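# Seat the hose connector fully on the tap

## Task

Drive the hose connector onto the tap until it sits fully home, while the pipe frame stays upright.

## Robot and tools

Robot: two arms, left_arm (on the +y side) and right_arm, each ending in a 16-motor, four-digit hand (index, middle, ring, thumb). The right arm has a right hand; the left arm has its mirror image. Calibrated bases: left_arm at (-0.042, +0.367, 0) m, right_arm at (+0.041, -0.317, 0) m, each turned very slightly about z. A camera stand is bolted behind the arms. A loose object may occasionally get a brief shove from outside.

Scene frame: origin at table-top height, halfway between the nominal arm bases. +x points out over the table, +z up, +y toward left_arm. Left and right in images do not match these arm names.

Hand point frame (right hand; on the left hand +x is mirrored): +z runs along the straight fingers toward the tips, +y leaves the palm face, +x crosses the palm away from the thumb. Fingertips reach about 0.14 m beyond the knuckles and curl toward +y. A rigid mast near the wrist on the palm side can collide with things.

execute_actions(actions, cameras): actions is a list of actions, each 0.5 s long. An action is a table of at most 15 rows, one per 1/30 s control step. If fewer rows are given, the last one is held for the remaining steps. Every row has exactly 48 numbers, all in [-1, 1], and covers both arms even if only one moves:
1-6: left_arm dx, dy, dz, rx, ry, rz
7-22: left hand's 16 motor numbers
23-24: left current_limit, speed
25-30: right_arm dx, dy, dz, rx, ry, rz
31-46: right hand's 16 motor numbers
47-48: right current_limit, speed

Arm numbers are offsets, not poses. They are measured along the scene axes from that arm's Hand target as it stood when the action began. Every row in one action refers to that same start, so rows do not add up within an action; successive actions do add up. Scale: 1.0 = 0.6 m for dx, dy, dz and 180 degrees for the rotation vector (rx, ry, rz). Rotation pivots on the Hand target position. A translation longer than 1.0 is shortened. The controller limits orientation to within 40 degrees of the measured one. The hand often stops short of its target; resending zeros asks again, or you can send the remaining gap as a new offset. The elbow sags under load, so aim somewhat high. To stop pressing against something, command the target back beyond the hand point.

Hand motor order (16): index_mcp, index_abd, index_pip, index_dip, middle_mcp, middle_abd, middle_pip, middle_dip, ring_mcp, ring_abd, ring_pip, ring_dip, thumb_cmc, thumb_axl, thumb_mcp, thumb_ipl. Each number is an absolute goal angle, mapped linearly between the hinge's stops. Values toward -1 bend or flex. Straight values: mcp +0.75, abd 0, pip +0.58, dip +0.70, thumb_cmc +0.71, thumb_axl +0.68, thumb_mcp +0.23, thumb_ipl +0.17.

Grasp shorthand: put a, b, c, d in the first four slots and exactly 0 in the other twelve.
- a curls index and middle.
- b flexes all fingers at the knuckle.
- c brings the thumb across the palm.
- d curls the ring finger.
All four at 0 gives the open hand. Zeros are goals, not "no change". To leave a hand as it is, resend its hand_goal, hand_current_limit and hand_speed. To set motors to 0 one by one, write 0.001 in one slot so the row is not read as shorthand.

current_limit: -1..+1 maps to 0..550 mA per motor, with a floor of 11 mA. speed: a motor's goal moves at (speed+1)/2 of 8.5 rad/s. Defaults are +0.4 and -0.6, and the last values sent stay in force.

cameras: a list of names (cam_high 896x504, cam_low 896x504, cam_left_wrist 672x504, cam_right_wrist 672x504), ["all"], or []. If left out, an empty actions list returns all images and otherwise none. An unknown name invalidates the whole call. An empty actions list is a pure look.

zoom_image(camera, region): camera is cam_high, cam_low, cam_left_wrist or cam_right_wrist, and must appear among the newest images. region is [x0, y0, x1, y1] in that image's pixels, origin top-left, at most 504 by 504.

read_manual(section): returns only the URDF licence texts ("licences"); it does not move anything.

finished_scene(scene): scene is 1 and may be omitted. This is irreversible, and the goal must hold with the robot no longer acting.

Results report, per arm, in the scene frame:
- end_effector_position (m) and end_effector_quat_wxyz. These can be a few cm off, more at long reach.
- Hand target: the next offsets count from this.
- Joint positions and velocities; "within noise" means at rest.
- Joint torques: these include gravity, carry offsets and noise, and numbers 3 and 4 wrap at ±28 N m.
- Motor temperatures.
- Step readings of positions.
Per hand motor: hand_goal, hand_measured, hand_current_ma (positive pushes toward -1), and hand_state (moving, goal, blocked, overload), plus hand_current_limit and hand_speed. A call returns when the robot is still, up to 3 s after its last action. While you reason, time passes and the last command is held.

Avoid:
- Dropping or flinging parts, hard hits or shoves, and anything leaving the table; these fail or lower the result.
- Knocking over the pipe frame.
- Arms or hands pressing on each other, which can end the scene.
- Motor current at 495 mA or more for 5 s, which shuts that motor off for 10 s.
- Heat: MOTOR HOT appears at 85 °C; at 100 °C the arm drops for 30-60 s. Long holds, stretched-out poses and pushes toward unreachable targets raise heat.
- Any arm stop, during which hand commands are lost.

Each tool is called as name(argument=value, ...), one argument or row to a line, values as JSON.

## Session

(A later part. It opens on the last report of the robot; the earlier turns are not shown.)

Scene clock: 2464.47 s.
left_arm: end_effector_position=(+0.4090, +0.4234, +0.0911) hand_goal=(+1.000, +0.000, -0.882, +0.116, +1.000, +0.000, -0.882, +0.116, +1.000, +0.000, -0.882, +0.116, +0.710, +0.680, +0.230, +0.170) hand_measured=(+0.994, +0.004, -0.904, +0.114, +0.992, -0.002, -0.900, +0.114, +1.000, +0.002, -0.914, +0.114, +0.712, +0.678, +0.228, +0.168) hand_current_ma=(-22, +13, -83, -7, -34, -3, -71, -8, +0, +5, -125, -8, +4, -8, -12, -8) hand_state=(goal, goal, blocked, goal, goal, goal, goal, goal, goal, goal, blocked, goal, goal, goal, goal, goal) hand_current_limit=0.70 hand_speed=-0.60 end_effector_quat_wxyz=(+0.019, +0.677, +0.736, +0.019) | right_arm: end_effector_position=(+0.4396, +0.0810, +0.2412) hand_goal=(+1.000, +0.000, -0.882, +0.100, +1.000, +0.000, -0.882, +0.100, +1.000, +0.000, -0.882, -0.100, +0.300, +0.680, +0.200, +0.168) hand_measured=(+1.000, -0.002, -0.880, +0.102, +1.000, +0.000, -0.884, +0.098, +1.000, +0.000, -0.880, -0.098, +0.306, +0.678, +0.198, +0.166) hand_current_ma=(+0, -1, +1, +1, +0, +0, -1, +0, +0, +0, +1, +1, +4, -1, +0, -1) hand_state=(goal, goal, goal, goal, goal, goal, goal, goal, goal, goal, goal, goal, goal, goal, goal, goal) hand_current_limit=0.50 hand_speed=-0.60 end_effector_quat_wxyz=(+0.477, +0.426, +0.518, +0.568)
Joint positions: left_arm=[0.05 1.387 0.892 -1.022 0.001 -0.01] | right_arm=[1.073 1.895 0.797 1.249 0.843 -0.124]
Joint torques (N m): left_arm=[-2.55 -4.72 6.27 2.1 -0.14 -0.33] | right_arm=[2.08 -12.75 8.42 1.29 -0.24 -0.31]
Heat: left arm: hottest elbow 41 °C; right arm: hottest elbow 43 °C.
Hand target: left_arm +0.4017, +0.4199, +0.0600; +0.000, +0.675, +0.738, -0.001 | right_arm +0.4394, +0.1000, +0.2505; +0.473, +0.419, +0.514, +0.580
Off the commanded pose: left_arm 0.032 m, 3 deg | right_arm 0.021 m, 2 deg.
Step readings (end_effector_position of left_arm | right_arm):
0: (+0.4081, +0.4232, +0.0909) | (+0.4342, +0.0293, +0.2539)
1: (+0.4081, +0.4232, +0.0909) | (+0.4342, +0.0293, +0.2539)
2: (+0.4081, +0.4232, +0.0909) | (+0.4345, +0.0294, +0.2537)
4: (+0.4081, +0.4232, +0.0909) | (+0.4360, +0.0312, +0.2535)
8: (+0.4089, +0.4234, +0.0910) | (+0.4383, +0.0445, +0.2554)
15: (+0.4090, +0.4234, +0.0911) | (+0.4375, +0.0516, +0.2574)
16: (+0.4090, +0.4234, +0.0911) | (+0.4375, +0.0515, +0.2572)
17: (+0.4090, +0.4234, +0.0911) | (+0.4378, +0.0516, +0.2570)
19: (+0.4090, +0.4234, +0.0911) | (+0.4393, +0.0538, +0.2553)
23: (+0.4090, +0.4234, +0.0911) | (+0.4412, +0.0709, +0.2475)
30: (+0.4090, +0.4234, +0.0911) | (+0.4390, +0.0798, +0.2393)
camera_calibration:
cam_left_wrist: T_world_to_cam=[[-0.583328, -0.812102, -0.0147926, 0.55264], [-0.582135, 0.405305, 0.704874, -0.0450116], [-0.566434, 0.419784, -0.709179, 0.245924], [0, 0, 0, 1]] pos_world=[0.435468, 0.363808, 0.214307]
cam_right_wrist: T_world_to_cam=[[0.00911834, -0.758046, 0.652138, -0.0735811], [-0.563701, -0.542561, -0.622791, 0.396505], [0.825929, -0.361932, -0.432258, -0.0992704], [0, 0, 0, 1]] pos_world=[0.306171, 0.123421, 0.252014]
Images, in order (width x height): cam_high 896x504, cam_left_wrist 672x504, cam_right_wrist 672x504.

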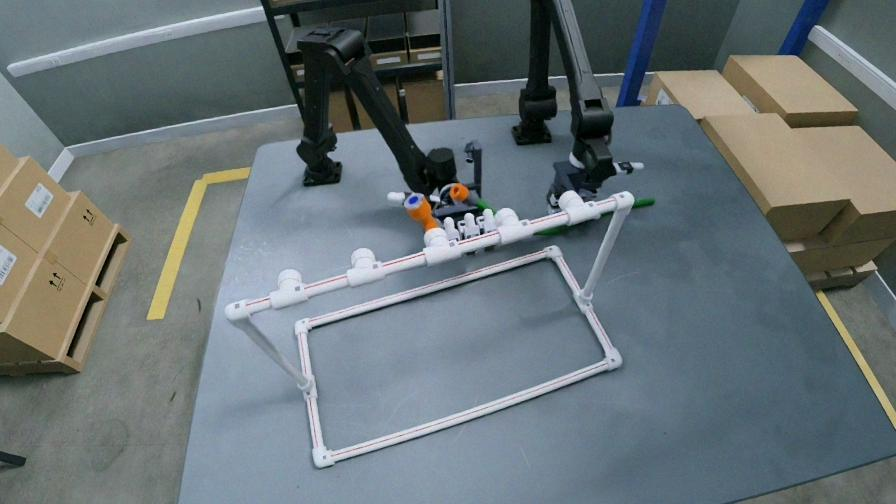

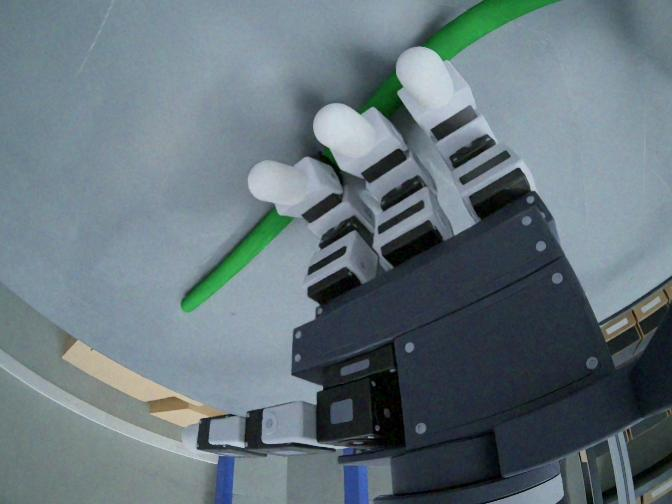

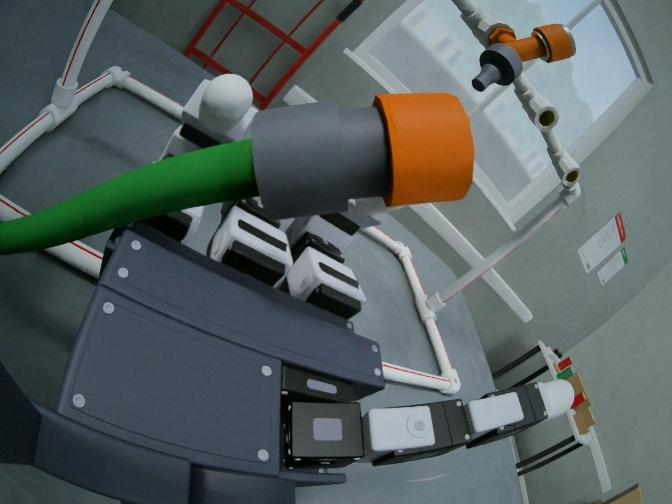

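execute_actions(
  actions=[
    [[0,0,0,0,0,0, 1,0,-0.883,0.116,1,0,-0.883,0.116,1,0,-0.883,0.116,0.71,0.68,0.23,0.17, 0.7,-0.6, 0,0,0,0,0,0, 1,0,0.3,0.6,1,0,-0.883,0.1,1,0,-0.883,-0.1,0.3,0.68,0.2,0.168, 0.5,-0.7]],
    [[0,0,0,0,0,0, 1,0,-0.883,0.116,1,0,-0.883,0.116,1,0,-0.883,0.116,0.71,0.68,0.23,0.17, 0.7,-0.6, 0,-0.01,0,0,0,0, 1,0,0.58,0.7,1,0,-0.883,0.1,1,0,-0.883,-0.1,0.3,0.68,0.2,0.168, 0.5,-0.7],[0,0,0,0,0,0, 1,0,-0.883,0.116,1,0,-0.883,0.116,1,0,-0.883,0.116,0.71,0.68,0.23,0.17, 0.7,-0.6, 0,-0.02,0,0,0,0, 1,0,0.58,0.7,1,0,-0.883,0.1,1,0,-0.883,-0.1,0.3,0.68,0.2,0.168, 0.5,-0.7]],
  ],
  cameras=["cam_high","cam_right_wrist"],
)

zoom_image(
  camera="cam_high",
  region=[370, 130, 550, 260],
)

Scene clock: 2504.33 s.
left_arm: end_effector_position=(+0.4090, +0.4234, +0.0911) hand_goal=(+1.000, +0.000, -0.882, +0.116, +1.000, +0.000, -0.882, +0.116, +1.000, +0.000, -0.882, +0.116, +0.710, +0.680, +0.230, +0.170) hand_measured=(+0.994, +0.004, -0.904, +0.114, +0.992, -0.002, -0.900, +0.114, +1.000, +0.002, -0.914, +0.114, +0.712, +0.678, +0.228, +0.168) hand_current_ma=(-22, +13, -83, -7, -34, -3, -71, -8, +0, +5, -126, -8, +4, -8, -12, -8) hand_state=(goal, goal, blocked, goal, goal, goal, goal, goal, goal, goal, blocked, goal, goal, goal, goal, goal) hand_current_limit=0.70 hand_speed=-0.60 end_effector_quat_wxyz=(+0.019, +0.677, +0.736, +0.019) | right_arm: end_effector_position=(+0.4406, +0.0814, +0.2414) hand_goal=(+1.000, +0.000, +0.580, +0.700, +1.000, +0.000, -0.882, +0.100, +1.000, +0.000, -0.882, -0.100, +0.300, +0.680, +0.200, +0.168) hand_measured=(+1.000, -0.002, +0.580, +0.698, +1.000, +0.000, -0.884, +0.098, +1.000, +0.000, -0.880, -0.098, +0.306, +0.678, +0.198, +0.166) hand_current_ma=(+0, -1, +0, -1, +0, +0, -1, +0, +0, +0, +1, +1, +4, -1, +0, -1) hand_state=(goal, goal, goal, goal, goal, goal, goal, goal, goal, goal, goal, goal, goal, goal, goal, goal) hand_current_limit=0.50 hand_speed=-0.70 end_effector_quat_wxyz=(+0.476, +0.424, +0.519, +0.569)
Joint positions: left_arm=[0.05 1.387 0.892 -1.022 0.001 -0.01] | right_arm=[1.07 1.895 0.797 1.249 0.834 -0.124]
Joint torques (N m): left_arm=[-2.61 -4.72 6.28 2.07 -0.14 -0.34] | right_arm=[1.26 -13.63 6.31 1.54 -0.37 -0.28]
Motor temperatures (°C): left_arm=[26 30 37 24 25 25] | right_arm=[28 35 41 26 25 24]
Heat: left arm: hottest elbow 37 °C; right arm: hottest elbow 41 °C.
Hand target: left_arm +0.4017, +0.4199, +0.0600; +0.000, +0.675, +0.738, -0.001 | right_arm +0.4393, +0.0880, +0.2505; +0.473, +0.419, +0.514, +0.580
Off the commanded pose: left_arm 0.032 m, 3 deg | right_arm 0.011 m, 2 deg.
Step readings (end_effector_position of left_arm | right_arm):
0: (+0.4090, +0.4234, +0.0911) | (+0.4396, +0.0810, +0.2412)
1: (+0.4090, +0.4234, +0.0911) | (+0.4396, +0.0810, +0.2412)
2: (+0.4090, +0.4234, +0.0911) | (+0.4396, +0.0810, +0.2412)
4: (+0.4090, +0.4234, +0.0911) | (+0.4396, +0.0810, +0.2412)
8: (+0.4090, +0.4234, +0.0911) | (+0.4396, +0.0810, +0.2412)
15: (+0.4090, +0.4234, +0.0911) | (+0.4396, +0.0810, +0.2412)
16: (+0.4090, +0.4234, +0.0911) | (+0.4396, +0.0810, +0.2412)
17: (+0.4090, +0.4234, +0.0911) | (+0.4396, +0.0810, +0.2412)
19: (+0.4090, +0.4234, +0.0911) | (+0.4396, +0.0814, +0.2412)
23: (+0.4090, +0.4234, +0.0911) | (+0.4399, +0.0818, +0.2413)
30: (+0.4090, +0.4234, +0.0911) | (+0.4406, +0.0814, +0.2414)
camera_calibration:
cam_right_wrist: T_world_to_cam=[[0.0131911, -0.757511, 0.652689, -0.0753605], [-0.559492, -0.546589, -0.623064, 0.395936], [0.828731, -0.356955, -0.431032, -0.101783], [0, 0, 0, 1]] pos_world=[0.306868, 0.122996, 0.252009]
Images, in order (width x height): cam_high 896x504, cam_right_wrist 672x504.

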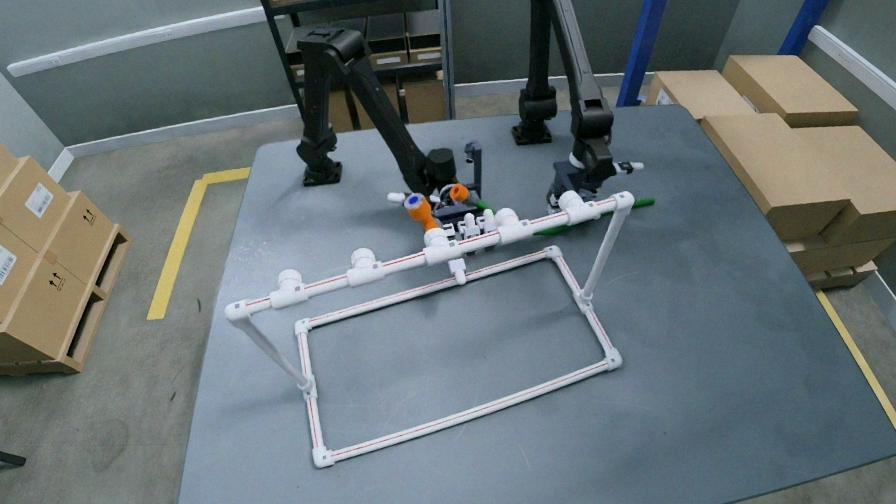

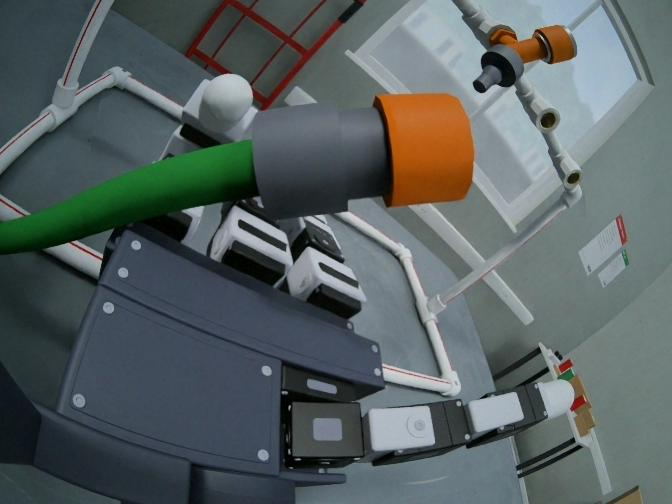

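Scaled by 2.800 from the camera's 896x504 image, which has a finer 1280x720 frame.

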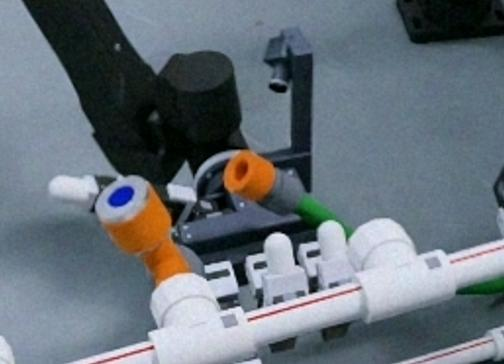

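execute_actions(
  actions=[
    [[0,0,0,0,0,0, 1,0,-0.883,0.116,1,0,-0.883,0.116,1,0,-0.883,0.116,0.71,0.68,0.23,0.17, 0.7,-0.6, 0,0,0,0,0,0, 1,0,0.58,0.7,0.616,0,-0.591,0.261,0.616,0,-0.591,0.261,0.3,0.68,0.2,0.168, 0.5,-0.75]],
    [[0,0,0,0,0,0, 1,0,-0.883,0.116,1,0,-0.883,0.116,1,0,-0.883,0.116,0.71,0.68,0.23,0.17, 0.7,-0.6, 0,0,0,0,0,0, 1,0,0.58,0.7,0.205,0,-0.299,0.406,0.205,0,-0.299,0.406,0.3,0.68,0.2,0.168, 0.5,-0.75]],
  ],
  cameras=["cam_high","cam_right_wrist"],
)

Scene clock: 2568.50 s.
left_arm: end_effector_position=(+0.4090, +0.4234, +0.0911) hand_goal=(+1.000, +0.000, -0.882, +0.116, +1.000, +0.000, -0.882, +0.116, +1.000, +0.000, -0.882, +0.116, +0.710, +0.680, +0.230, +0.170) hand_measured=(+0.994, +0.004, -0.904, +0.114, +0.992, -0.002, -0.900, +0.114, +1.000, +0.002, -0.914, +0.114, +0.712, +0.678, +0.228, +0.168) hand_current_ma=(-22, +13, -83, -7, -34, -3, -71, -8, +0, +5, -126, -8, +4, -8, -12, -8) hand_state=(goal, goal, blocked, goal, goal, goal, goal, goal, goal, goal, blocked, goal, goal, goal, goal, goal) hand_current_limit=0.70 hand_speed=-0.60 end_effector_quat_wxyz=(+0.019, +0.677, +0.736, +0.019) | right_arm: end_effector_position=(+0.4406, +0.0815, +0.2414) hand_goal=(+1.000, +0.000, +0.580, +0.700, +0.206, +0.000, -0.298, +0.406, +0.206, +0.000, -0.298, +0.406, +0.300, +0.680, +0.200, +0.168) hand_measured=(+1.000, -0.002, +0.580, +0.698, +0.218, +0.000, -0.302, +0.402, +0.220, +0.000, -0.300, +0.404, +0.306, +0.678, +0.198, +0.166) hand_current_ma=(+0, -1, +0, -1, +10, +0, -1, -1, +12, +0, -1, -1, +4, -1, +0, -1) hand_state=(goal, goal, goal, goal, goal, goal, goal, goal, goal, goal, goal, goal, goal, goal, goal, goal) hand_current_limit=0.50 hand_speed=-0.75 end_effector_quat_wxyz=(+0.476, +0.424, +0.519, +0.570)
Joint positions: left_arm=[0.05 1.387 0.892 -1.022 0.001 -0.01] | right_arm=[1.07 1.895 0.797 1.249 0.833 -0.124]
Joint torques (N m): left_arm=[-2.61 -4.72 6.27 2.09 -0.14 -0.34] | right_arm=[1.44 -13.74 6.37 1.57 -0.34 -0.3]
Heat: left arm: hottest elbow 35 °C; right arm: hottest elbow 39 °C.
Hand target: left_arm +0.4017, +0.4199, +0.0600; +0.000, +0.675, +0.738, -0.001 | right_arm +0.4393, +0.0880, +0.2505; +0.473, +0.419, +0.514, +0.580
Off the commanded pose: left_arm 0.032 m, 3 deg | right_arm 0.011 m, 1 deg.
Step readings (end_effector_position of left_arm | right_arm):
0: (+0.4090, +0.4234, +0.0911) | (+0.4406, +0.0814, +0.2414)
1: (+0.4090, +0.4234, +0.0911) | (+0.4406, +0.0814, +0.2414)
2: (+0.4090, +0.4234, +0.0911) | (+0.4406, +0.0814, +0.2414)
4: (+0.4090, +0.4234, +0.0911) | (+0.4406, +0.0814, +0.2414)
8: (+0.4090, +0.4234, +0.0911) | (+0.4406, +0.0814, +0.2414)
15: (+0.4090, +0.4234, +0.0911) | (+0.4406, +0.0814, +0.2414)
16: (+0.4090, +0.4234, +0.0911) | (+0.4406, +0.0814, +0.2414)
17: (+0.4090, +0.4234, +0.0911) | (+0.4406, +0.0814, +0.2414)
19: (+0.4090, +0.4234, +0.0911) | (+0.4406, +0.0814, +0.2414)
23: (+0.4090, +0.4234, +0.0911) | (+0.4406, +0.0814, +0.2414)
30: (+0.4090, +0.4234, +0.0911) | (+0.4406, +0.0815, +0.2414)
camera_calibration:
cam_right_wrist: T_world_to_cam=[[0.0134121, -0.757482, 0.652718, -0.0754402], [-0.559253, -0.546811, -0.623084, 0.395894], [0.828889, -0.356678, -0.430958, -0.101884], [0, 0, 0, 1]] pos_world=[0.306868, 0.122995, 0.252009]
Images, in order (width x height): cam_high 896x504, cam_right_wrist 672x504.

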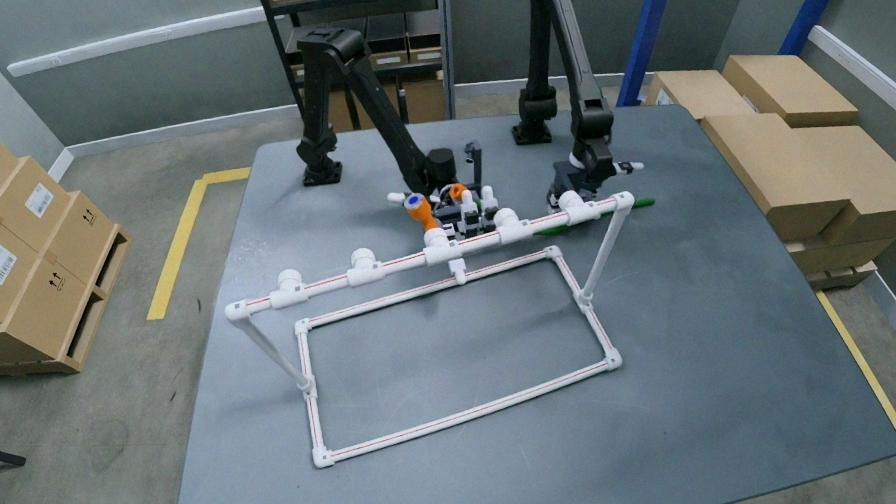

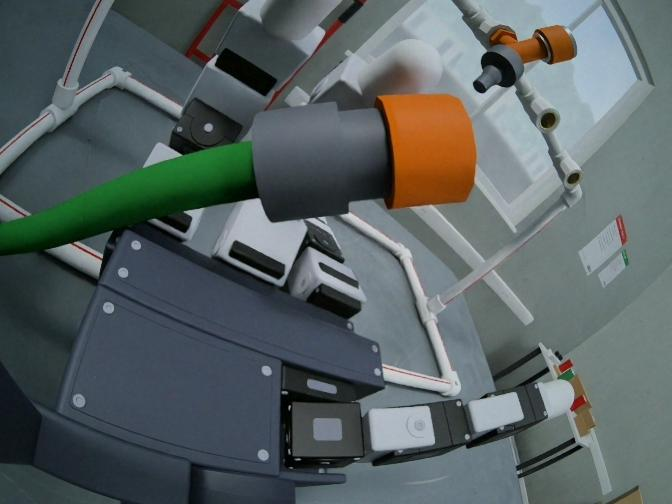

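execute_actions(
  actions=[
    [[0,0,0,0,0,0, 1,0,-0.883,0.116,1,0,-0.883,0.116,1,0,-0.883,0.116,0.71,0.68,0.23,0.17, 0.7,-0.6, 0,-0.02,0,0,0,0, 1,0,0.58,0.7,0.068,0,0.139,0.551,0.068,0,0.139,0.551,0.3,0.68,0.2,0.168, 0.5,-0.75],[0,0,0,0,0,0, 1,0,-0.883,0.116,1,0,-0.883,0.116,1,0,-0.883,0.116,0.71,0.68,0.23,0.17, 0.7,-0.6, 0,-0.035,0,0,0,0, 1,0,0.58,0.7,0.068,0,0.139,0.551,0.068,0,0.139,0.551,0.3,0.68,0.2,0.168, 0.5,-0.75]],
  ],
  cameras=["cam_high","cam_right_wrist"],
)

Scene clock: 2591.00 s.
left_arm: end_effector_position=(+0.4090, +0.4234, +0.0911) hand_goal=(+1.000, +0.000, -0.882, +0.116, +1.000, +0.000, -0.882, +0.116, +1.000, +0.000, -0.882, +0.116, +0.710, +0.680, +0.230, +0.170) hand_measured=(+0.994, +0.004, -0.904, +0.114, +0.990, -0.002, -0.900, +0.114, +1.000, +0.002, -0.914, +0.114, +0.712, +0.678, +0.228, +0.168) hand_current_ma=(-23, +13, -83, -7, -35, -3, -71, -8, +0, +6, -132, -8, +4, -8, -12, -8) hand_state=(goal, goal, blocked, goal, goal, goal, goal, goal, goal, goal, blocked, goal, goal, goal, goal, goal) hand_current_limit=0.70 hand_speed=-0.60 end_effector_quat_wxyz=(+0.019, +0.677, +0.736, +0.019) | right_arm: end_effector_position=(+0.4429, +0.0720, +0.2315) hand_goal=(+1.000, +0.000, +0.580, +0.700, +0.068, +0.000, +0.140, +0.552, +0.068, +0.000, +0.140, +0.552, +0.300, +0.680, +0.200, +0.168) hand_measured=(+1.000, -0.002, +0.580, +0.698, +0.080, +0.000, +0.138, +0.548, +0.080, +0.000, +0.138, +0.550, +0.306, +0.678, +0.198, +0.166) hand_current_ma=(+0, -1, +0, -1, +8, +0, -1, -1, +8, +0, -1, -1, +4, -1, +0, -1) hand_state=(goal, goal, goal, goal, goal, goal, goal, goal, goal, goal, goal, goal, goal, goal, goal, goal) hand_current_limit=0.50 hand_speed=-0.75 end_effector_quat_wxyz=(+0.476, +0.418, +0.533, +0.561)
Joint positions: left_arm=[0.05 1.387 0.892 -1.022 0.001 -0.01] | right_arm=[1.052 1.892 0.763 1.249 0.805 -0.124]
Joint torques (N m): left_arm=[-2.55 -4.72 6.27 2.1 -0.14 -0.34] | right_arm=[0.79 -15.33 4.7 2.67 -0.19 -0.2]
Heat: left arm: hottest elbow 35 °C; right arm: hottest elbow 39 °C.
Hand target: left_arm +0.4017, +0.4199, +0.0600; +0.000, +0.675, +0.738, -0.001 | right_arm +0.4393, +0.0671, +0.2507; +0.473, +0.419, +0.514, +0.580
Off the commanded pose: left_arm 0.032 m, 3 deg | right_arm 0.020 m, 3 deg.
Step readings (end_effector_position of left_arm | right_arm):
0: (+0.4090, +0.4234, +0.0911) | (+0.4406, +0.0815, +0.2414)
1: (+0.4090, +0.4234, +0.0911) | (+0.4406, +0.0815, +0.2414)
2: (+0.4090, +0.4234, +0.0911) | (+0.4408, +0.0816, +0.2414)
4: (+0.4090, +0.4234, +0.0911) | (+0.4415, +0.0813, +0.2407)
8: (+0.4090, +0.4234, +0.0911) | (+0.4427, +0.0748, +0.2346)
15: (+0.4090, +0.4234, +0.0911) | (+0.4429, +0.0720, +0.2315)
camera_calibration:
cam_right_wrist: T_world_to_cam=[[0.0294853, -0.737557, 0.674641, -0.0898431], [-0.56209, -0.570344, -0.598967, 0.383223], [0.82655, -0.361549, -0.43139, -0.109877], [0, 0, 0, 1]] pos_world=[0.308874, 0.112579, 0.24275]
Images, in order (width x height): cam_high 896x504, cam_right_wrist 672x504.

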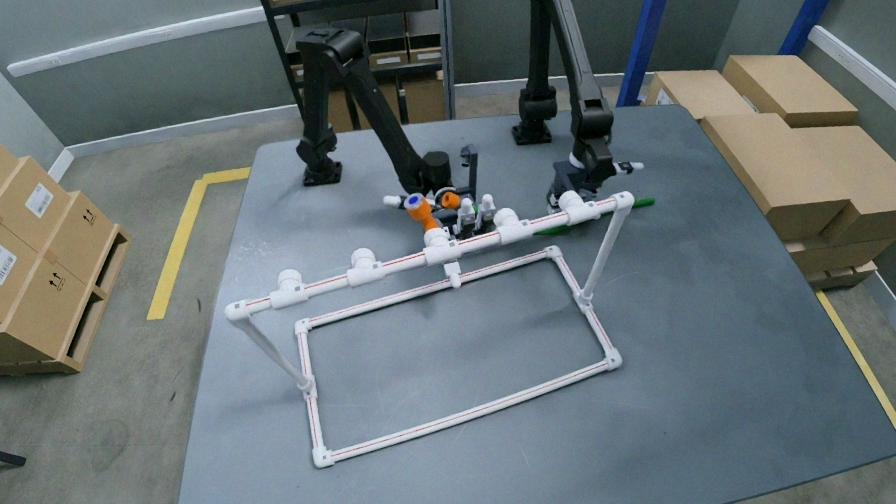

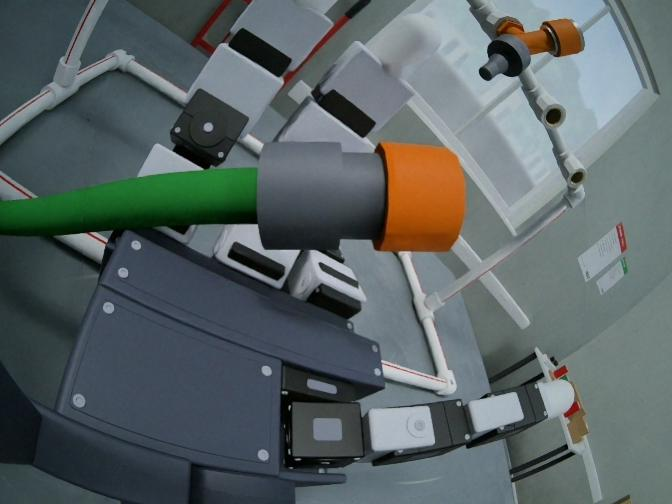

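execute_actions(
  actions=[
    [[0,0,0,0,0,0, 1,0,-0.883,0.116,1,0,-0.883,0.116,1,0,-0.883,0.116,0.71,0.68,0.23,0.17, 0.7,-0.6, 0,-0.02,0.01,0,0,0, 1,0,0.58,0.7,-0.1,0,0.139,0.551,-0.1,0,0.139,0.551,0.3,0.68,0.2,0.168, 0.5,-0.75],[0,0,0,0,0,0, 1,0,-0.883,0.116,1,0,-0.883,0.116,1,0,-0.883,0.116,0.71,0.68,0.23,0.17, 0.7,-0.6, 0,-0.035,0.02,0,0,0, 1,0,0.58,0.7,-0.205,0,0.139,0.551,-0.205,0,0.139,0.551,0.3,0.68,0.2,0.168, 0.5,-0.75]],
  ],
  cameras=["cam_right_wrist"],
)

Scene clock: 2607.37 s.
left_arm: end_effector_position=(+0.4090, +0.4234, +0.0911) hand_goal=(+1.000, +0.000, -0.882, +0.116, +1.000, +0.000, -0.882, +0.116, +1.000, +0.000, -0.882, +0.116, +0.710, +0.680, +0.230, +0.170) hand_measured=(+0.994, +0.004, -0.904, +0.114, +0.990, -0.002, -0.900, +0.114, +1.000, +0.002, -0.914, +0.114, +0.712, +0.678, +0.228, +0.168) hand_current_ma=(-24, +13, -83, -7, -36, -3, -71, -8, +0, +6, -132, -8, +4, -8, -12, -8) hand_state=(goal, goal, blocked, goal, goal, goal, goal, goal, goal, goal, blocked, goal, goal, goal, goal, goal) hand_current_limit=0.70 hand_speed=-0.60 end_effector_quat_wxyz=(+0.019, +0.677, +0.736, +0.019) | right_arm: end_effector_position=(+0.4420, +0.0496, +0.2510) hand_goal=(+1.000, +0.000, +0.580, +0.700, -0.204, +0.000, +0.140, +0.552, -0.204, +0.000, +0.140, +0.552, +0.300, +0.680, +0.200, +0.168) hand_measured=(+1.000, -0.002, +0.580, +0.698, -0.198, +0.000, +0.138, +0.548, -0.198, +0.000, +0.138, +0.550, +0.306, +0.678, +0.198, +0.166) hand_current_ma=(+0, -1, +0, -1, +4, +0, +0, -1, +4, +0, +0, -1, +4, -1, +0, -1) hand_state=(goal, goal, goal, goal, goal, goal, goal, goal, goal, goal, goal, goal, goal, goal, goal, goal) hand_current_limit=0.50 hand_speed=-0.75 end_effector_quat_wxyz=(+0.477, +0.418, +0.525, +0.568)
Joint positions: left_arm=[0.05 1.387 0.892 -1.022 0.001 -0.01] | right_arm=[1.025 1.823 0.713 1.249 0.778 -0.124]
Joint torques (N m): left_arm=[-2.49 -4.72 6.28 2.09 -0.14 -0.33] | right_arm=[0.85 -14.21 4.68 1.88 -0.19 -0.11]
Heat: left arm: hottest elbow 35 °C; right arm: hottest elbow 38 °C.
Hand target: left_arm +0.4017, +0.4199, +0.0600; +0.000, +0.675, +0.738, -0.001 | right_arm +0.4393, +0.0460, +0.2627; +0.473, +0.419, +0.514, +0.580
Off the commanded pose: left_arm 0.032 m, 3 deg | right_arm 0.012 m, 2 deg.
Step readings (end_effector_position of left_arm | right_arm):
0: (+0.4090, +0.4234, +0.0911) | (+0.4429, +0.0720, +0.2315)
1: (+0.4090, +0.4234, +0.0911) | (+0.4430, +0.0719, +0.2315)
2: (+0.4090, +0.4234, +0.0911) | (+0.4427, +0.0717, +0.2313)
4: (+0.4090, +0.4234, +0.0911) | (+0.4419, +0.0690, +0.2321)
8: (+0.4090, +0.4234, +0.0911) | (+0.4408, +0.0567, +0.2394)
15: (+0.4090, +0.4234, +0.0911) | (+0.4423, +0.0500, +0.2518)
camera_calibration:
cam_right_wrist: T_world_to_cam=[[0.0196006, -0.747898, 0.663524, -0.111851], [-0.553877, -0.560631, -0.615559, 0.381676], [0.832368, -0.355446, -0.425232, -0.113255], [0, 0, 0, 1]] pos_world=[0.307864, 0.0900701, 0.261001]
Images, in order (width x height): cam_right_wrist 672x504.

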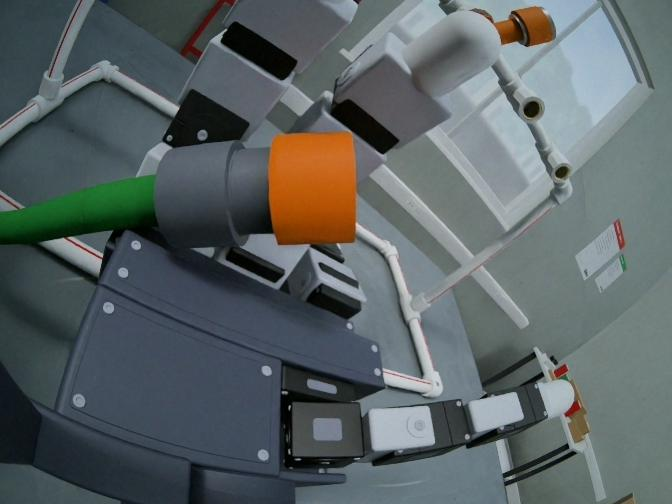

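execute_actions(
  actions=[
    [[0,0,0,0,0,0, 1,0,-0.883,0.116,1,0,-0.883,0.116,1,0,-0.883,0.116,0.71,0.68,0.23,0.17, 0.7,-0.6, 0,0.03,0,0,0,0, 1,0,0.58,0.7,-0.205,0,0.139,0.551,-0.205,0,0.139,0.551,0.3,0.68,0.2,0.168, 0.5,-0.75],[0,0,0,0,0,0, 1,0,-0.883,0.116,1,0,-0.883,0.116,1,0,-0.883,0.116,0.71,0.68,0.23,0.17, 0.7,-0.6, 0,0.06,0,0,0,0, 1,0,0.58,0.7,-0.205,0,0.139,0.551,-0.205,0,0.139,0.551,0.3,0.68,0.2,0.168, 0.5,-0.75]],
    [[0,0,0,0,0,0, 1,0,-0.883,0.116,1,0,-0.883,0.116,1,0,-0.883,0.116,0.71,0.68,0.23,0.17, 0.7,-0.6, 0,0.01,0,0,0,0, 1,0,0.58,0.7,-0.205,0,-0.1,0.4,-0.205,0,-0.1,0.4,0.3,0.68,0.2,0.168, 0.5,-0.75]],
  ],
  cameras=["cam_right_wrist","cam_high"],
)

Scene clock: 2633.50 s.
left_arm: end_effector_position=(+0.4093, +0.4235, +0.0910) hand_goal=(+1.000, +0.000, -0.882, +0.116, +1.000, +0.000, -0.882, +0.116, +1.000, +0.000, -0.882, +0.116, +0.710, +0.680, +0.230, +0.170) hand_measured=(+0.994, +0.004, -0.904, +0.114, +0.990, +0.000, -0.900, +0.114, +0.998, +0.002, -0.914, +0.114, +0.712, +0.678, +0.228, +0.168) hand_current_ma=(-25, +13, -83, -7, -36, -2, -71, -8, -5, +6, -132, -8, +4, -8, -12, -8) hand_state=(goal, goal, blocked, goal, goal, goal, goal, goal, goal, goal, blocked, goal, goal, goal, goal, goal) hand_current_limit=0.70 hand_speed=-0.60 end_effector_quat_wxyz=(+0.019, +0.677, +0.736, +0.019) | right_arm: end_effector_position=(+0.4408, +0.0651, +0.2566) hand_goal=(+1.000, +0.000, +0.580, +0.700, -0.204, +0.000, -0.100, +0.400, -0.204, +0.000, -0.100, +0.400, +0.300, +0.680, +0.200, +0.168) hand_measured=(+1.000, -0.002, +0.580, +0.698, -0.198, +0.000, -0.086, +0.406, -0.198, +0.000, -0.098, +0.402, +0.308, +0.678, +0.198, +0.166) hand_current_ma=(+0, -1, +0, -1, +4, +0, +11, +2, +3, +0, +0, +1, +4, -1, +0, -1) hand_state=(goal, goal, goal, goal, goal, goal, goal, goal, goal, goal, goal, goal, goal, goal, goal, goal) hand_current_limit=0.50 hand_speed=-0.75 end_effector_quat_wxyz=(+0.480, +0.428, +0.513, +0.569)
Joint positions: left_arm=[0.05 1.388 0.892 -1.021 0.001 -0.01] | right_arm=[1.053 1.839 0.765 1.234 0.83 -0.124]
Joint torques (N m): left_arm=[-2.55 -4.84 6.3 2.06 -0.13 -0.33] | right_arm=[3.31 -11.46 8.92 1.05 -0.27 -0.26]
Heat: left arm: hottest elbow 35 °C; right arm: hottest elbow 38 °C.
Hand target: left_arm +0.4018, +0.4199, +0.0599; +0.000, +0.675, +0.738, -0.001 | right_arm +0.4393, +0.0881, +0.2626; +0.473, +0.419, +0.514, +0.580
Off the commanded pose: left_arm 0.032 m, 3 deg | right_arm 0.024 m, 2 deg.
Step readings (end_effector_position of left_arm | right_arm):
0: (+0.4090, +0.4234, +0.0911) | (+0.4420, +0.0496, +0.2510)
1: (+0.4090, +0.4234, +0.0911) | (+0.4420, +0.0496, +0.2510)
2: (+0.4090, +0.4234, +0.0911) | (+0.4421, +0.0492, +0.2509)
4: (+0.4090, +0.4234, +0.0911) | (+0.4415, +0.0478, +0.2508)
8: (+0.4092, +0.4234, +0.0910) | (+0.4394, +0.0543, +0.2532)
15: (+0.4093, +0.4235, +0.0910) | (+0.4384, +0.0627, +0.2593)
16: (+0.4093, +0.4235, +0.0910) | (+0.4385, +0.0628, +0.2592)
17: (+0.4093, +0.4235, +0.0910) | (+0.4387, +0.0627, +0.2588)
19: (+0.4093, +0.4235, +0.0910) | (+0.4394, +0.0630, +0.2580)
23: (+0.4093, +0.4235, +0.0910) | (+0.4409, +0.0650, +0.2567)
30: (+0.4093, +0.4235, +0.0910) | (+0.4410, +0.0650, +0.2566)
camera_calibration:
cam_right_wrist: T_world_to_cam=[[0.0000073207, -0.761395, 0.648289, -0.090457], [-0.563953, -0.535364, -0.628762, 0.399382], [0.825807, -0.3656, -0.429395, -0.099826], [0, 0, 0, 1]] pos_world=[0.30767, 0.108445, 0.266894]
Images, in order (width x height): cam_high 896x504, cam_right_wrist 672x504.

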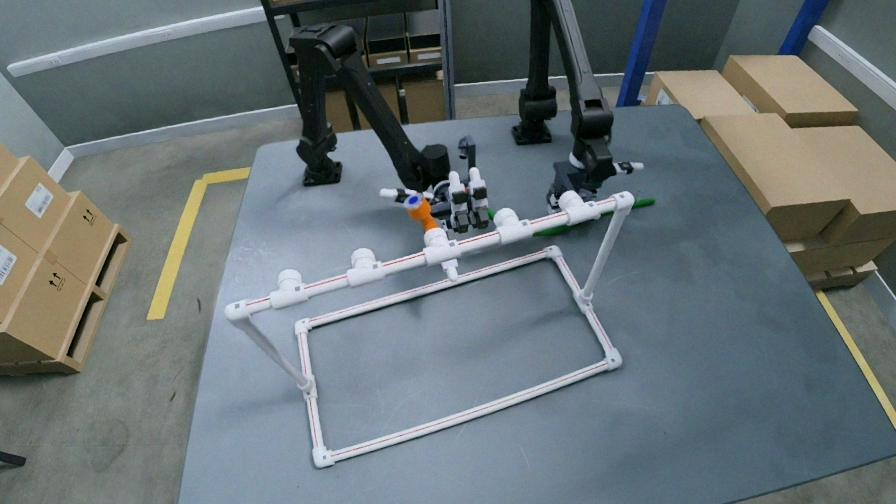

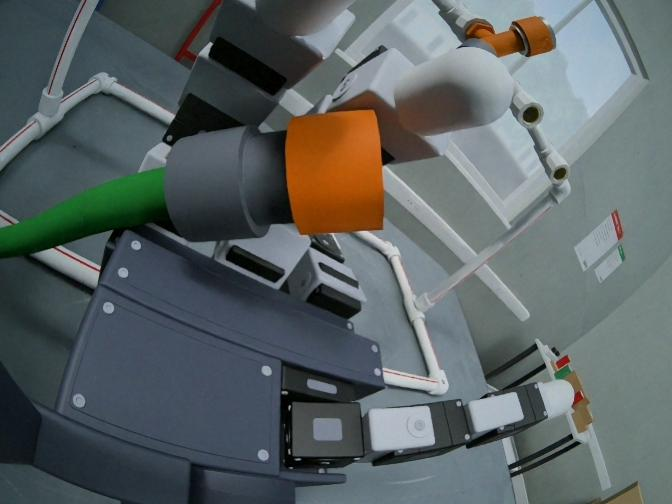

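execute_actions(
  actions=[
    [[0,0,0,0,0,0, 1,0,-0.883,0.116,1,0,-0.883,0.116,1,0,-0.883,0.116,0.71,0.68,0.23,0.17, 0.7,-0.6, 0,0,0,0,0,0, 1,0,0.58,0.7,0.205,0,-0.1,0.406,0.205,0,-0.1,0.406,0.3,0.68,0.2,0.168, 0.5,-0.7]],
    [[0,0,0,0,0,0, 1,0,-0.883,0.116,1,0,-0.883,0.116,1,0,-0.883,0.116,0.71,0.68,0.23,0.17, 0.7,-0.6, 0,0,0,0,0,0, 1,0,0.58,0.7,1,0,-0.7,0.261,1,0,-0.7,0.261,0.3,0.68,0.2,0.168, 0.5,-0.6]],
    [[0,0,0,0,0,0, 1,0,-0.883,0.116,1,0,-0.883,0.116,1,0,-0.883,0.116,0.71,0.68,0.23,0.17, 0.7,-0.6, 0,0.02,-0.01,0,0,0, 1,0,0.58,0.7,1,0,-0.883,0.1,1,0,-0.883,0.1,0.3,0.68,0.2,0.168, 0.5,-0.6]],
  ],
  cameras=["cam_right_wrist","cam_high"],
)

Scene clock: 2651.97 s.
left_arm: end_effector_position=(+0.4093, +0.4235, +0.0910) hand_goal=(+1.000, +0.000, -0.882, +0.116, +1.000, +0.000, -0.882, +0.116, +1.000, +0.000, -0.882, +0.116, +0.710, +0.680, +0.230, +0.170) hand_measured=(+0.994, +0.004, -0.904, +0.114, +0.990, +0.000, -0.900, +0.114, +1.000, +0.002, -0.914, +0.114, +0.712, +0.678, +0.228, +0.168) hand_current_ma=(-25, +13, -83, -7, -36, -2, -71, -8, -1, +6, -132, -8, +4, -8, -12, -8) hand_state=(goal, goal, blocked, goal, goal, goal, goal, goal, goal, goal, blocked, goal, goal, goal, goal, goal) hand_current_limit=0.70 hand_speed=-0.60 end_effector_quat_wxyz=(+0.019, +0.677, +0.736, +0.019) | right_arm: end_effector_position=(+0.4412, +0.0785, +0.2482) hand_goal=(+1.000, +0.000, +0.580, +0.700, +1.000, +0.000, -0.882, +0.100, +1.000, +0.000, -0.882, +0.100, +0.300, +0.680, +0.200, +0.168) hand_measured=(+1.000, -0.002, +0.580, +0.698, +1.000, +0.000, -0.878, +0.102, +1.000, +0.000, -0.878, +0.102, +0.308, +0.678, +0.198, +0.166) hand_current_ma=(+0, -1, +0, -1, +0, +0, +1, +1, +0, +0, +1, +1, +4, -1, +0, -1) hand_state=(goal, goal, goal, goal, goal, goal, goal, goal, goal, goal, goal, goal, goal, goal, goal, goal) hand_current_limit=0.50 hand_speed=-0.60 end_effector_quat_wxyz=(+0.479, +0.427, +0.517, +0.567)
Joint positions: left_arm=[0.05 1.388 0.892 -1.021 0.001 -0.01] | right_arm=[1.068 1.874 0.795 1.231 0.843 -0.124]
Joint torques (N m): left_arm=[-2.61 -4.78 6.3 2.06 -0.12 -0.33] | right_arm=[2.73 -12.16 8.76 1.22 -0.24 -0.32]
Heat: left arm: hottest elbow 34 °C; right arm: hottest elbow 39 °C.
Hand target: left_arm +0.4018, +0.4199, +0.0599; +0.000, +0.675, +0.738, -0.001 | right_arm +0.4393, +0.1000, +0.2567; +0.473, +0.419, +0.514, +0.580
Off the commanded pose: left_arm 0.032 m, 3 deg | right_arm 0.023 m, 2 deg.
Step readings (end_effector_position of left_arm | right_arm):
0: (+0.4093, +0.4235, +0.0910) | (+0.4408, +0.0651, +0.2566)
1: (+0.4093, +0.4235, +0.0910) | (+0.4410, +0.0650, +0.2566)
2: (+0.4093, +0.4235, +0.0910) | (+0.4408, +0.0651, +0.2566)
4: (+0.4093, +0.4235, +0.0910) | (+0.4408, +0.0651, +0.2566)
8: (+0.4093, +0.4235, +0.0910) | (+0.4406, +0.0655, +0.2564)
15: (+0.4093, +0.4235, +0.0910) | (+0.4399, +0.0671, +0.2545)
16: (+0.4093, +0.4235, +0.0910) | (+0.4399, +0.0672, +0.2543)
17: (+0.4093, +0.4235, +0.0910) | (+0.4400, +0.0672, +0.2541)
19: (+0.4093, +0.4235, +0.0910) | (+0.4400, +0.0672, +0.2541)
23: (+0.4093, +0.4235, +0.0910) | (+0.4398, +0.0674, +0.2541)
30: (+0.4093, +0.4235, +0.0910) | (+0.4398, +0.0674, +0.2541)
31: (+0.4093, +0.4235, +0.0910) | (+0.4399, +0.0674, +0.2542)
32: (+0.4093, +0.4235, +0.0910) | (+0.4400, +0.0676, +0.2539)
34: (+0.4093, +0.4235, +0.0910) | (+0.4409, +0.0694, +0.2536)
38: (+0.4093, +0.4235, +0.0910) | (+0.4419, +0.0763, +0.2505)
45: (+0.4093, +0.4235, +0.0910) | (+0.4412, +0.0785, +0.2482)
camera_calibration:
cam_right_wrist: T_world_to_cam=[[0.00533838, -0.757869, 0.652385, -0.0785743], [-0.566409, -0.539942, -0.62261, 0.401391], [0.824107, -0.366193, -0.432146, -0.0973206], [0, 0, 0, 1]] pos_world=[0.307973, 0.121541, 0.259114]
Images, in order (width x height): cam_high 896x504, cam_right_wrist 672x504.

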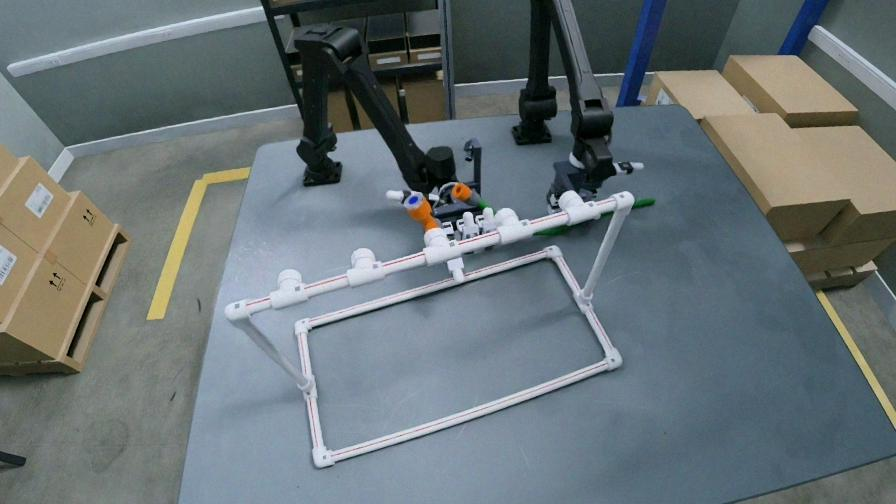

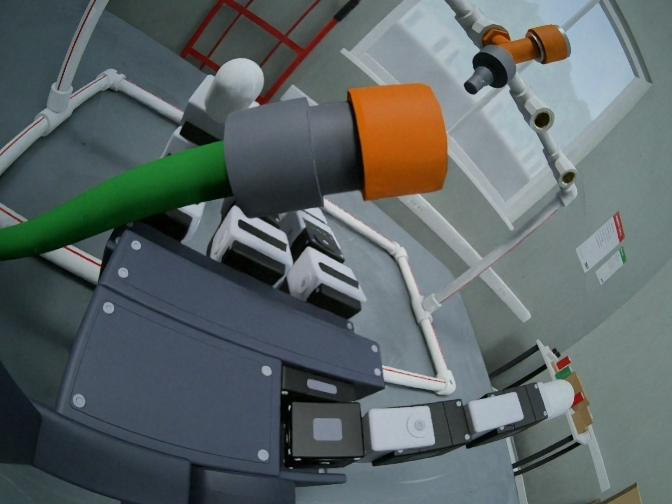

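execute_actions(
  actions=[
    [[0,0,0,0,0,0, 1,0,-0.883,0.116,1,0,-0.883,0.116,1,0,-0.883,0.116,0.71,0.68,0.23,0.17, 0.7,-0.6, 0,0.01,0,0,0,0, 1,0,0.58,0.7,0.616,0,-0.591,0.261,0.616,0,-0.591,0.261,0.3,0.68,0.2,0.168, 0.5,-0.7]],
    [[0,0,0,0,0,0, 1,0,-0.883,0.116,1,0,-0.883,0.116,1,0,-0.883,0.116,0.71,0.68,0.23,0.17, 0.7,-0.6, 0,0,0,0,0,0, 1,0,0.58,0.7,0.205,0,-0.1,0.45,0.205,0,-0.1,0.45,0.3,0.68,0.2,0.168, 0.5,-0.6]],
    [[0,0,0,0,0,0, 1,0,-0.883,0.116,1,0,-0.883,0.116,1,0,-0.883,0.116,0.71,0.68,0.23,0.17, 0.7,-0.6, 0,0,0,0,0,0, 1,0,0.58,0.7,-0.068,0,0.431,0.551,-0.068,0,0.431,0.551,0.3,0.68,0.2,0.168, 0.5,-0.6]],
  ],
  cameras=["cam_right_wrist","cam_high"],
)

Scene clock: 2712.00 s.
left_arm: end_effector_position=(+0.4093, +0.4235, +0.0910) hand_goal=(+1.000, +0.000, -0.882, +0.116, +1.000, +0.000, -0.882, +0.116, +1.000, +0.000, -0.882, +0.116, +0.710, +0.680, +0.230, +0.170) hand_measured=(+0.994, +0.004, -0.904, +0.114, +0.990, +0.000, -0.900, +0.114, +1.000, +0.002, -0.914, +0.114, +0.712, +0.678, +0.228, +0.168) hand_current_ma=(-25, +13, -83, -7, -36, -2, -71, -8, -1, +6, -132, -8, +4, -8, -12, -8) hand_state=(goal, goal, blocked, goal, goal, goal, goal, goal, goal, goal, blocked, goal, goal, goal, goal, goal) hand_current_limit=0.70 hand_speed=-0.60 end_effector_quat_wxyz=(+0.019, +0.677, +0.736, +0.019) | right_arm: end_effector_position=(+0.4422, +0.0826, +0.2505) hand_goal=(+1.000, +0.000, +0.580, +0.700, -0.068, +0.000, +0.432, +0.552, -0.068, +0.000, +0.432, +0.552, +0.300, +0.680, +0.200, +0.168) hand_measured=(+1.000, -0.002, +0.580, +0.698, -0.058, +0.000, +0.430, +0.550, -0.058, +0.000, +0.430, +0.550, +0.308, +0.678, +0.198, +0.166) hand_current_ma=(+0, -1, +0, -1, +7, +0, +0, -1, +7, +0, +0, -1, +4, -1, +0, -1) hand_state=(goal, goal, goal, goal, goal, goal, goal, goal, goal, goal, goal, goal, goal, goal, goal, goal) hand_current_limit=0.50 hand_speed=-0.60 end_effector_quat_wxyz=(+0.479, +0.429, +0.512, +0.569)
Joint positions: left_arm=[0.05 1.388 0.892 -1.021 0.001 -0.01] | right_arm=[1.072 1.88 0.812 1.231 0.85 -0.124]
Joint torques (N m): left_arm=[-2.55 -4.78 6.28 2.07 -0.12 -0.34] | right_arm=[3.14 -11.52 8.69 1.06 -0.27 -0.31]
Heat: left arm: hottest elbow 34 °C; right arm: hottest elbow 43 °C.
Hand target: left_arm +0.4018, +0.4199, +0.0599; +0.000, +0.675, +0.738, -0.001 | right_arm +0.4393, +0.1060, +0.2565; +0.473, +0.419, +0.514, +0.580
Off the commanded pose: left_arm 0.032 m, 3 deg | right_arm 0.024 m, 2 deg.
Step readings (end_effector_position of left_arm | right_arm):
0: (+0.4093, +0.4235, +0.0910) | (+0.4412, +0.0785, +0.2482)
1: (+0.4093, +0.4235, +0.0910) | (+0.4412, +0.0785, +0.2482)
2: (+0.4093, +0.4235, +0.0910) | (+0.4414, +0.0785, +0.2483)
4: (+0.4093, +0.4235, +0.0910) | (+0.4418, +0.0788, +0.2486)
8: (+0.4093, +0.4235, +0.0910) | (+0.4426, +0.0812, +0.2502)
15: (+0.4093, +0.4235, +0.0910) | (+0.4422, +0.0824, +0.2513)
16: (+0.4093, +0.4235, +0.0910) | (+0.4422, +0.0824, +0.2513)
17: (+0.4093, +0.4235, +0.0910) | (+0.4423, +0.0824, +0.2511)
19: (+0.4093, +0.4235, +0.0910) | (+0.4423, +0.0824, +0.2509)
23: (+0.4093, +0.4235, +0.0910) | (+0.4423, +0.0824, +0.2509)
30: (+0.4093, +0.4235, +0.0910) | (+0.4423, +0.0824, +0.2507)
31: (+0.4093, +0.4235, +0.0910) | (+0.4423, +0.0824, +0.2507)
32: (+0.4093, +0.4235, +0.0910) | (+0.4423, +0.0824, +0.2507)
34: (+0.4093, +0.4235, +0.0910) | (+0.4423, +0.0825, +0.2505)
38: (+0.4093, +0.4235, +0.0910) | (+0.4423, +0.0825, +0.2505)
45: (+0.4093, +0.4235, +0.0910) | (+0.4422, +0.0826, +0.2505)
camera_calibration:
cam_right_wrist: T_world_to_cam=[[-0.0000582449, -0.763967, 0.645255, -0.0721627], [-0.565466, -0.532163, -0.63012, 0.406372], [0.824772, -0.364906, -0.431967, -0.0961313], [0, 0, 0, 1]] pos_world=[0.309072, 0.126047, 0.261101]
Images, in order (width x height): cam_high 896x504, cam_right_wrist 672x504.

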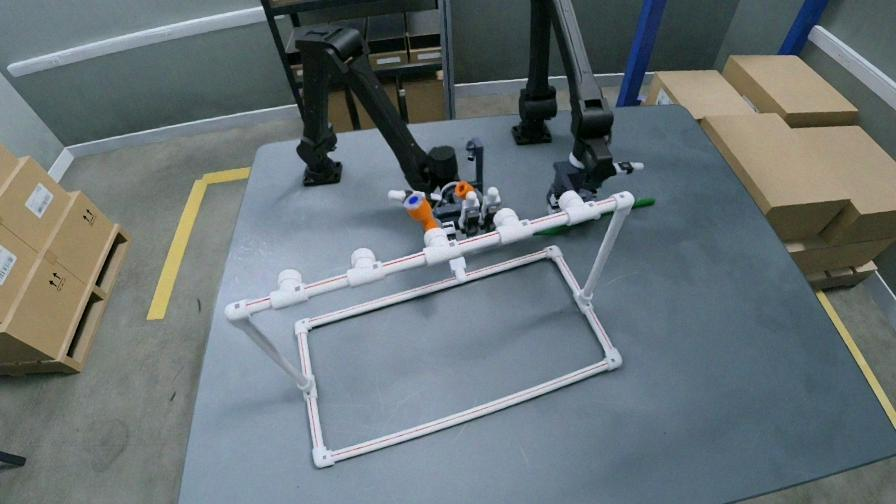

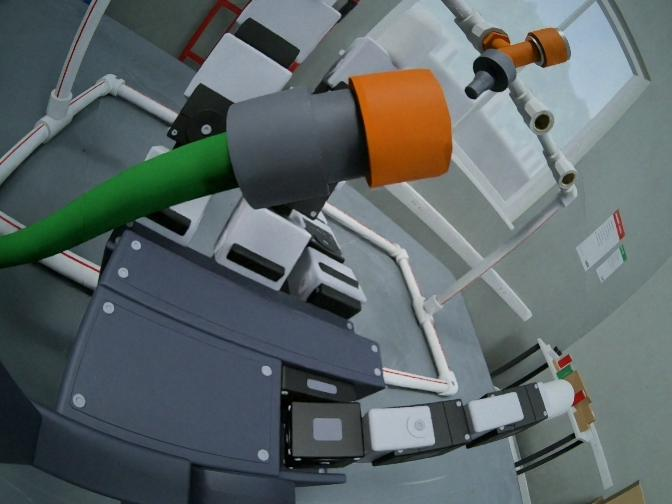

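execute_actions(
  actions=[
    [[0,0,0,0,0,0, 1,0,-0.883,0.116,1,0,-0.883,0.116,1,0,-0.883,0.116,0.71,0.68,0.23,0.17, 0.7,-0.6, 0,0,0,0,0,0, 1,0,0.58,0.7,-0.12,0,0.1,0.3,-0.12,0,0.1,0.3,0.3,0.68,0.2,0.168, 0.5,-0.75]],
    [[0,0,0,0,0,0, 1,0,-0.883,0.116,1,0,-0.883,0.116,1,0,-0.883,0.116,0.71,0.68,0.23,0.17, 0.7,-0.6, 0,0,0,0,0,0, 1,0,0.58,0.7,-0.15,0,-0.2,0,-0.15,0,-0.2,0,0.3,0.68,0.2,0.168, 0.5,-0.75]],
  ],
  cameras=["cam_right_wrist"],
)

Scene clock: 2723.63 s.
left_arm: end_effector_position=(+0.4092, +0.4235, +0.0910) hand_goal=(+1.000, +0.000, -0.882, +0.116, +1.000, +0.000, -0.882, +0.116, +1.000, +0.000, -0.882, +0.116, +0.710, +0.680, +0.230, +0.170) hand_measured=(+0.994, +0.004, -0.904, +0.114, +0.990, +0.000, -0.900, +0.114, +0.994, +0.006, -0.914, +0.114, +0.712, +0.678, +0.228, +0.168) hand_current_ma=(-22, +12, -83, -7, -36, -2, -71, -8, -21, +16, -132, -8, +4, -8, -12, -8) hand_state=(goal, goal, blocked, goal, goal, goal, goal, goal, goal, goal, blocked, goal, goal, goal, goal, goal) hand_current_limit=0.70 hand_speed=-0.60 end_effector_quat_wxyz=(+0.019, +0.676, +0.736, +0.019) | right_arm: end_effector_position=(+0.4421, +0.0829, +0.2506) hand_goal=(+1.000, +0.000, +0.580, +0.700, -0.150, +0.000, -0.200, +0.000, -0.150, +0.000, -0.200, +0.000, +0.300, +0.680, +0.200, +0.168) hand_measured=(+1.000, -0.002, +0.580, +0.698, -0.130, +0.000, -0.162, +0.024, -0.144, +0.000, -0.198, +0.002, +0.308, +0.678, +0.198, +0.166) hand_current_ma=(+0, -1, +0, -1, +21, +0, +50, +26, +3, +0, +0, +1, +4, -1, +0, -1) hand_state=(goal, goal, goal, goal, blocked, goal, blocked, blocked, goal, goal, goal, goal, goal, goal, goal, goal) hand_current_limit=0.50 hand_speed=-0.75 end_effector_quat_wxyz=(+0.482, +0.428, +0.514, +0.567)
Joint positions: left_arm=[0.05 1.388 0.892 -1.021 0.001 -0.011] | right_arm=[1.072 1.88 0.812 1.231 0.853 -0.132]
Joint torques (N m): left_arm=[-2.55 -4.78 6.3 2.06 -0.13 -0.32] | right_arm=[2.84 -12.1 9.01 1.05 -0.34 -0.18]
Heat: left arm: hottest elbow 34 °C; right arm: hottest elbow 43 °C.
Hand target: left_arm +0.4018, +0.4199, +0.0599; +0.000, +0.675, +0.738, -0.001 | right_arm +0.4393, +0.1061, +0.2566; +0.473, +0.419, +0.514, +0.580
Off the commanded pose: left_arm 0.032 m, 3 deg | right_arm 0.024 m, 2 deg.
Step readings (end_effector_position of left_arm | right_arm):
0: (+0.4093, +0.4235, +0.0910) | (+0.4422, +0.0826, +0.2505)
1: (+0.4093, +0.4235, +0.0910) | (+0.4422, +0.0826, +0.2505)
2: (+0.4093, +0.4235, +0.0910) | (+0.4422, +0.0826, +0.2505)
4: (+0.4093, +0.4235, +0.0910) | (+0.4422, +0.0826, +0.2505)
8: (+0.4093, +0.4235, +0.0910) | (+0.4422, +0.0826, +0.2505)
15: (+0.4093, +0.4235, +0.0910) | (+0.4422, +0.0826, +0.2505)
16: (+0.4093, +0.4235, +0.0910) | (+0.4422, +0.0826, +0.2505)
17: (+0.4093, +0.4235, +0.0910) | (+0.4422, +0.0826, +0.2505)
19: (+0.4093, +0.4235, +0.0910) | (+0.4422, +0.0827, +0.2505)
23: (+0.4093, +0.4235, +0.0910) | (+0.4421, +0.0828, +0.2505)
30: (+0.4093, +0.4235, +0.0910) | (+0.4421, +0.0828, +0.2506)
camera_calibration:
cam_right_wrist: T_world_to_cam=[[-0.0030711, -0.758998, 0.651086, -0.0725598], [-0.566504, -0.535214, -0.626593, 0.406402], [0.824053, -0.370767, -0.428332, -0.0959487], [0, 0, 0, 1]] pos_world=[0.309072, 0.126865, 0.260794]
Images, in order (width x height): cam_right_wrist 672x504.

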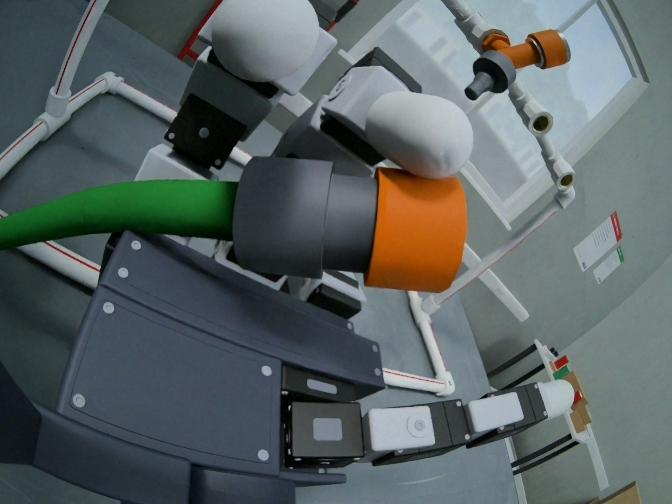

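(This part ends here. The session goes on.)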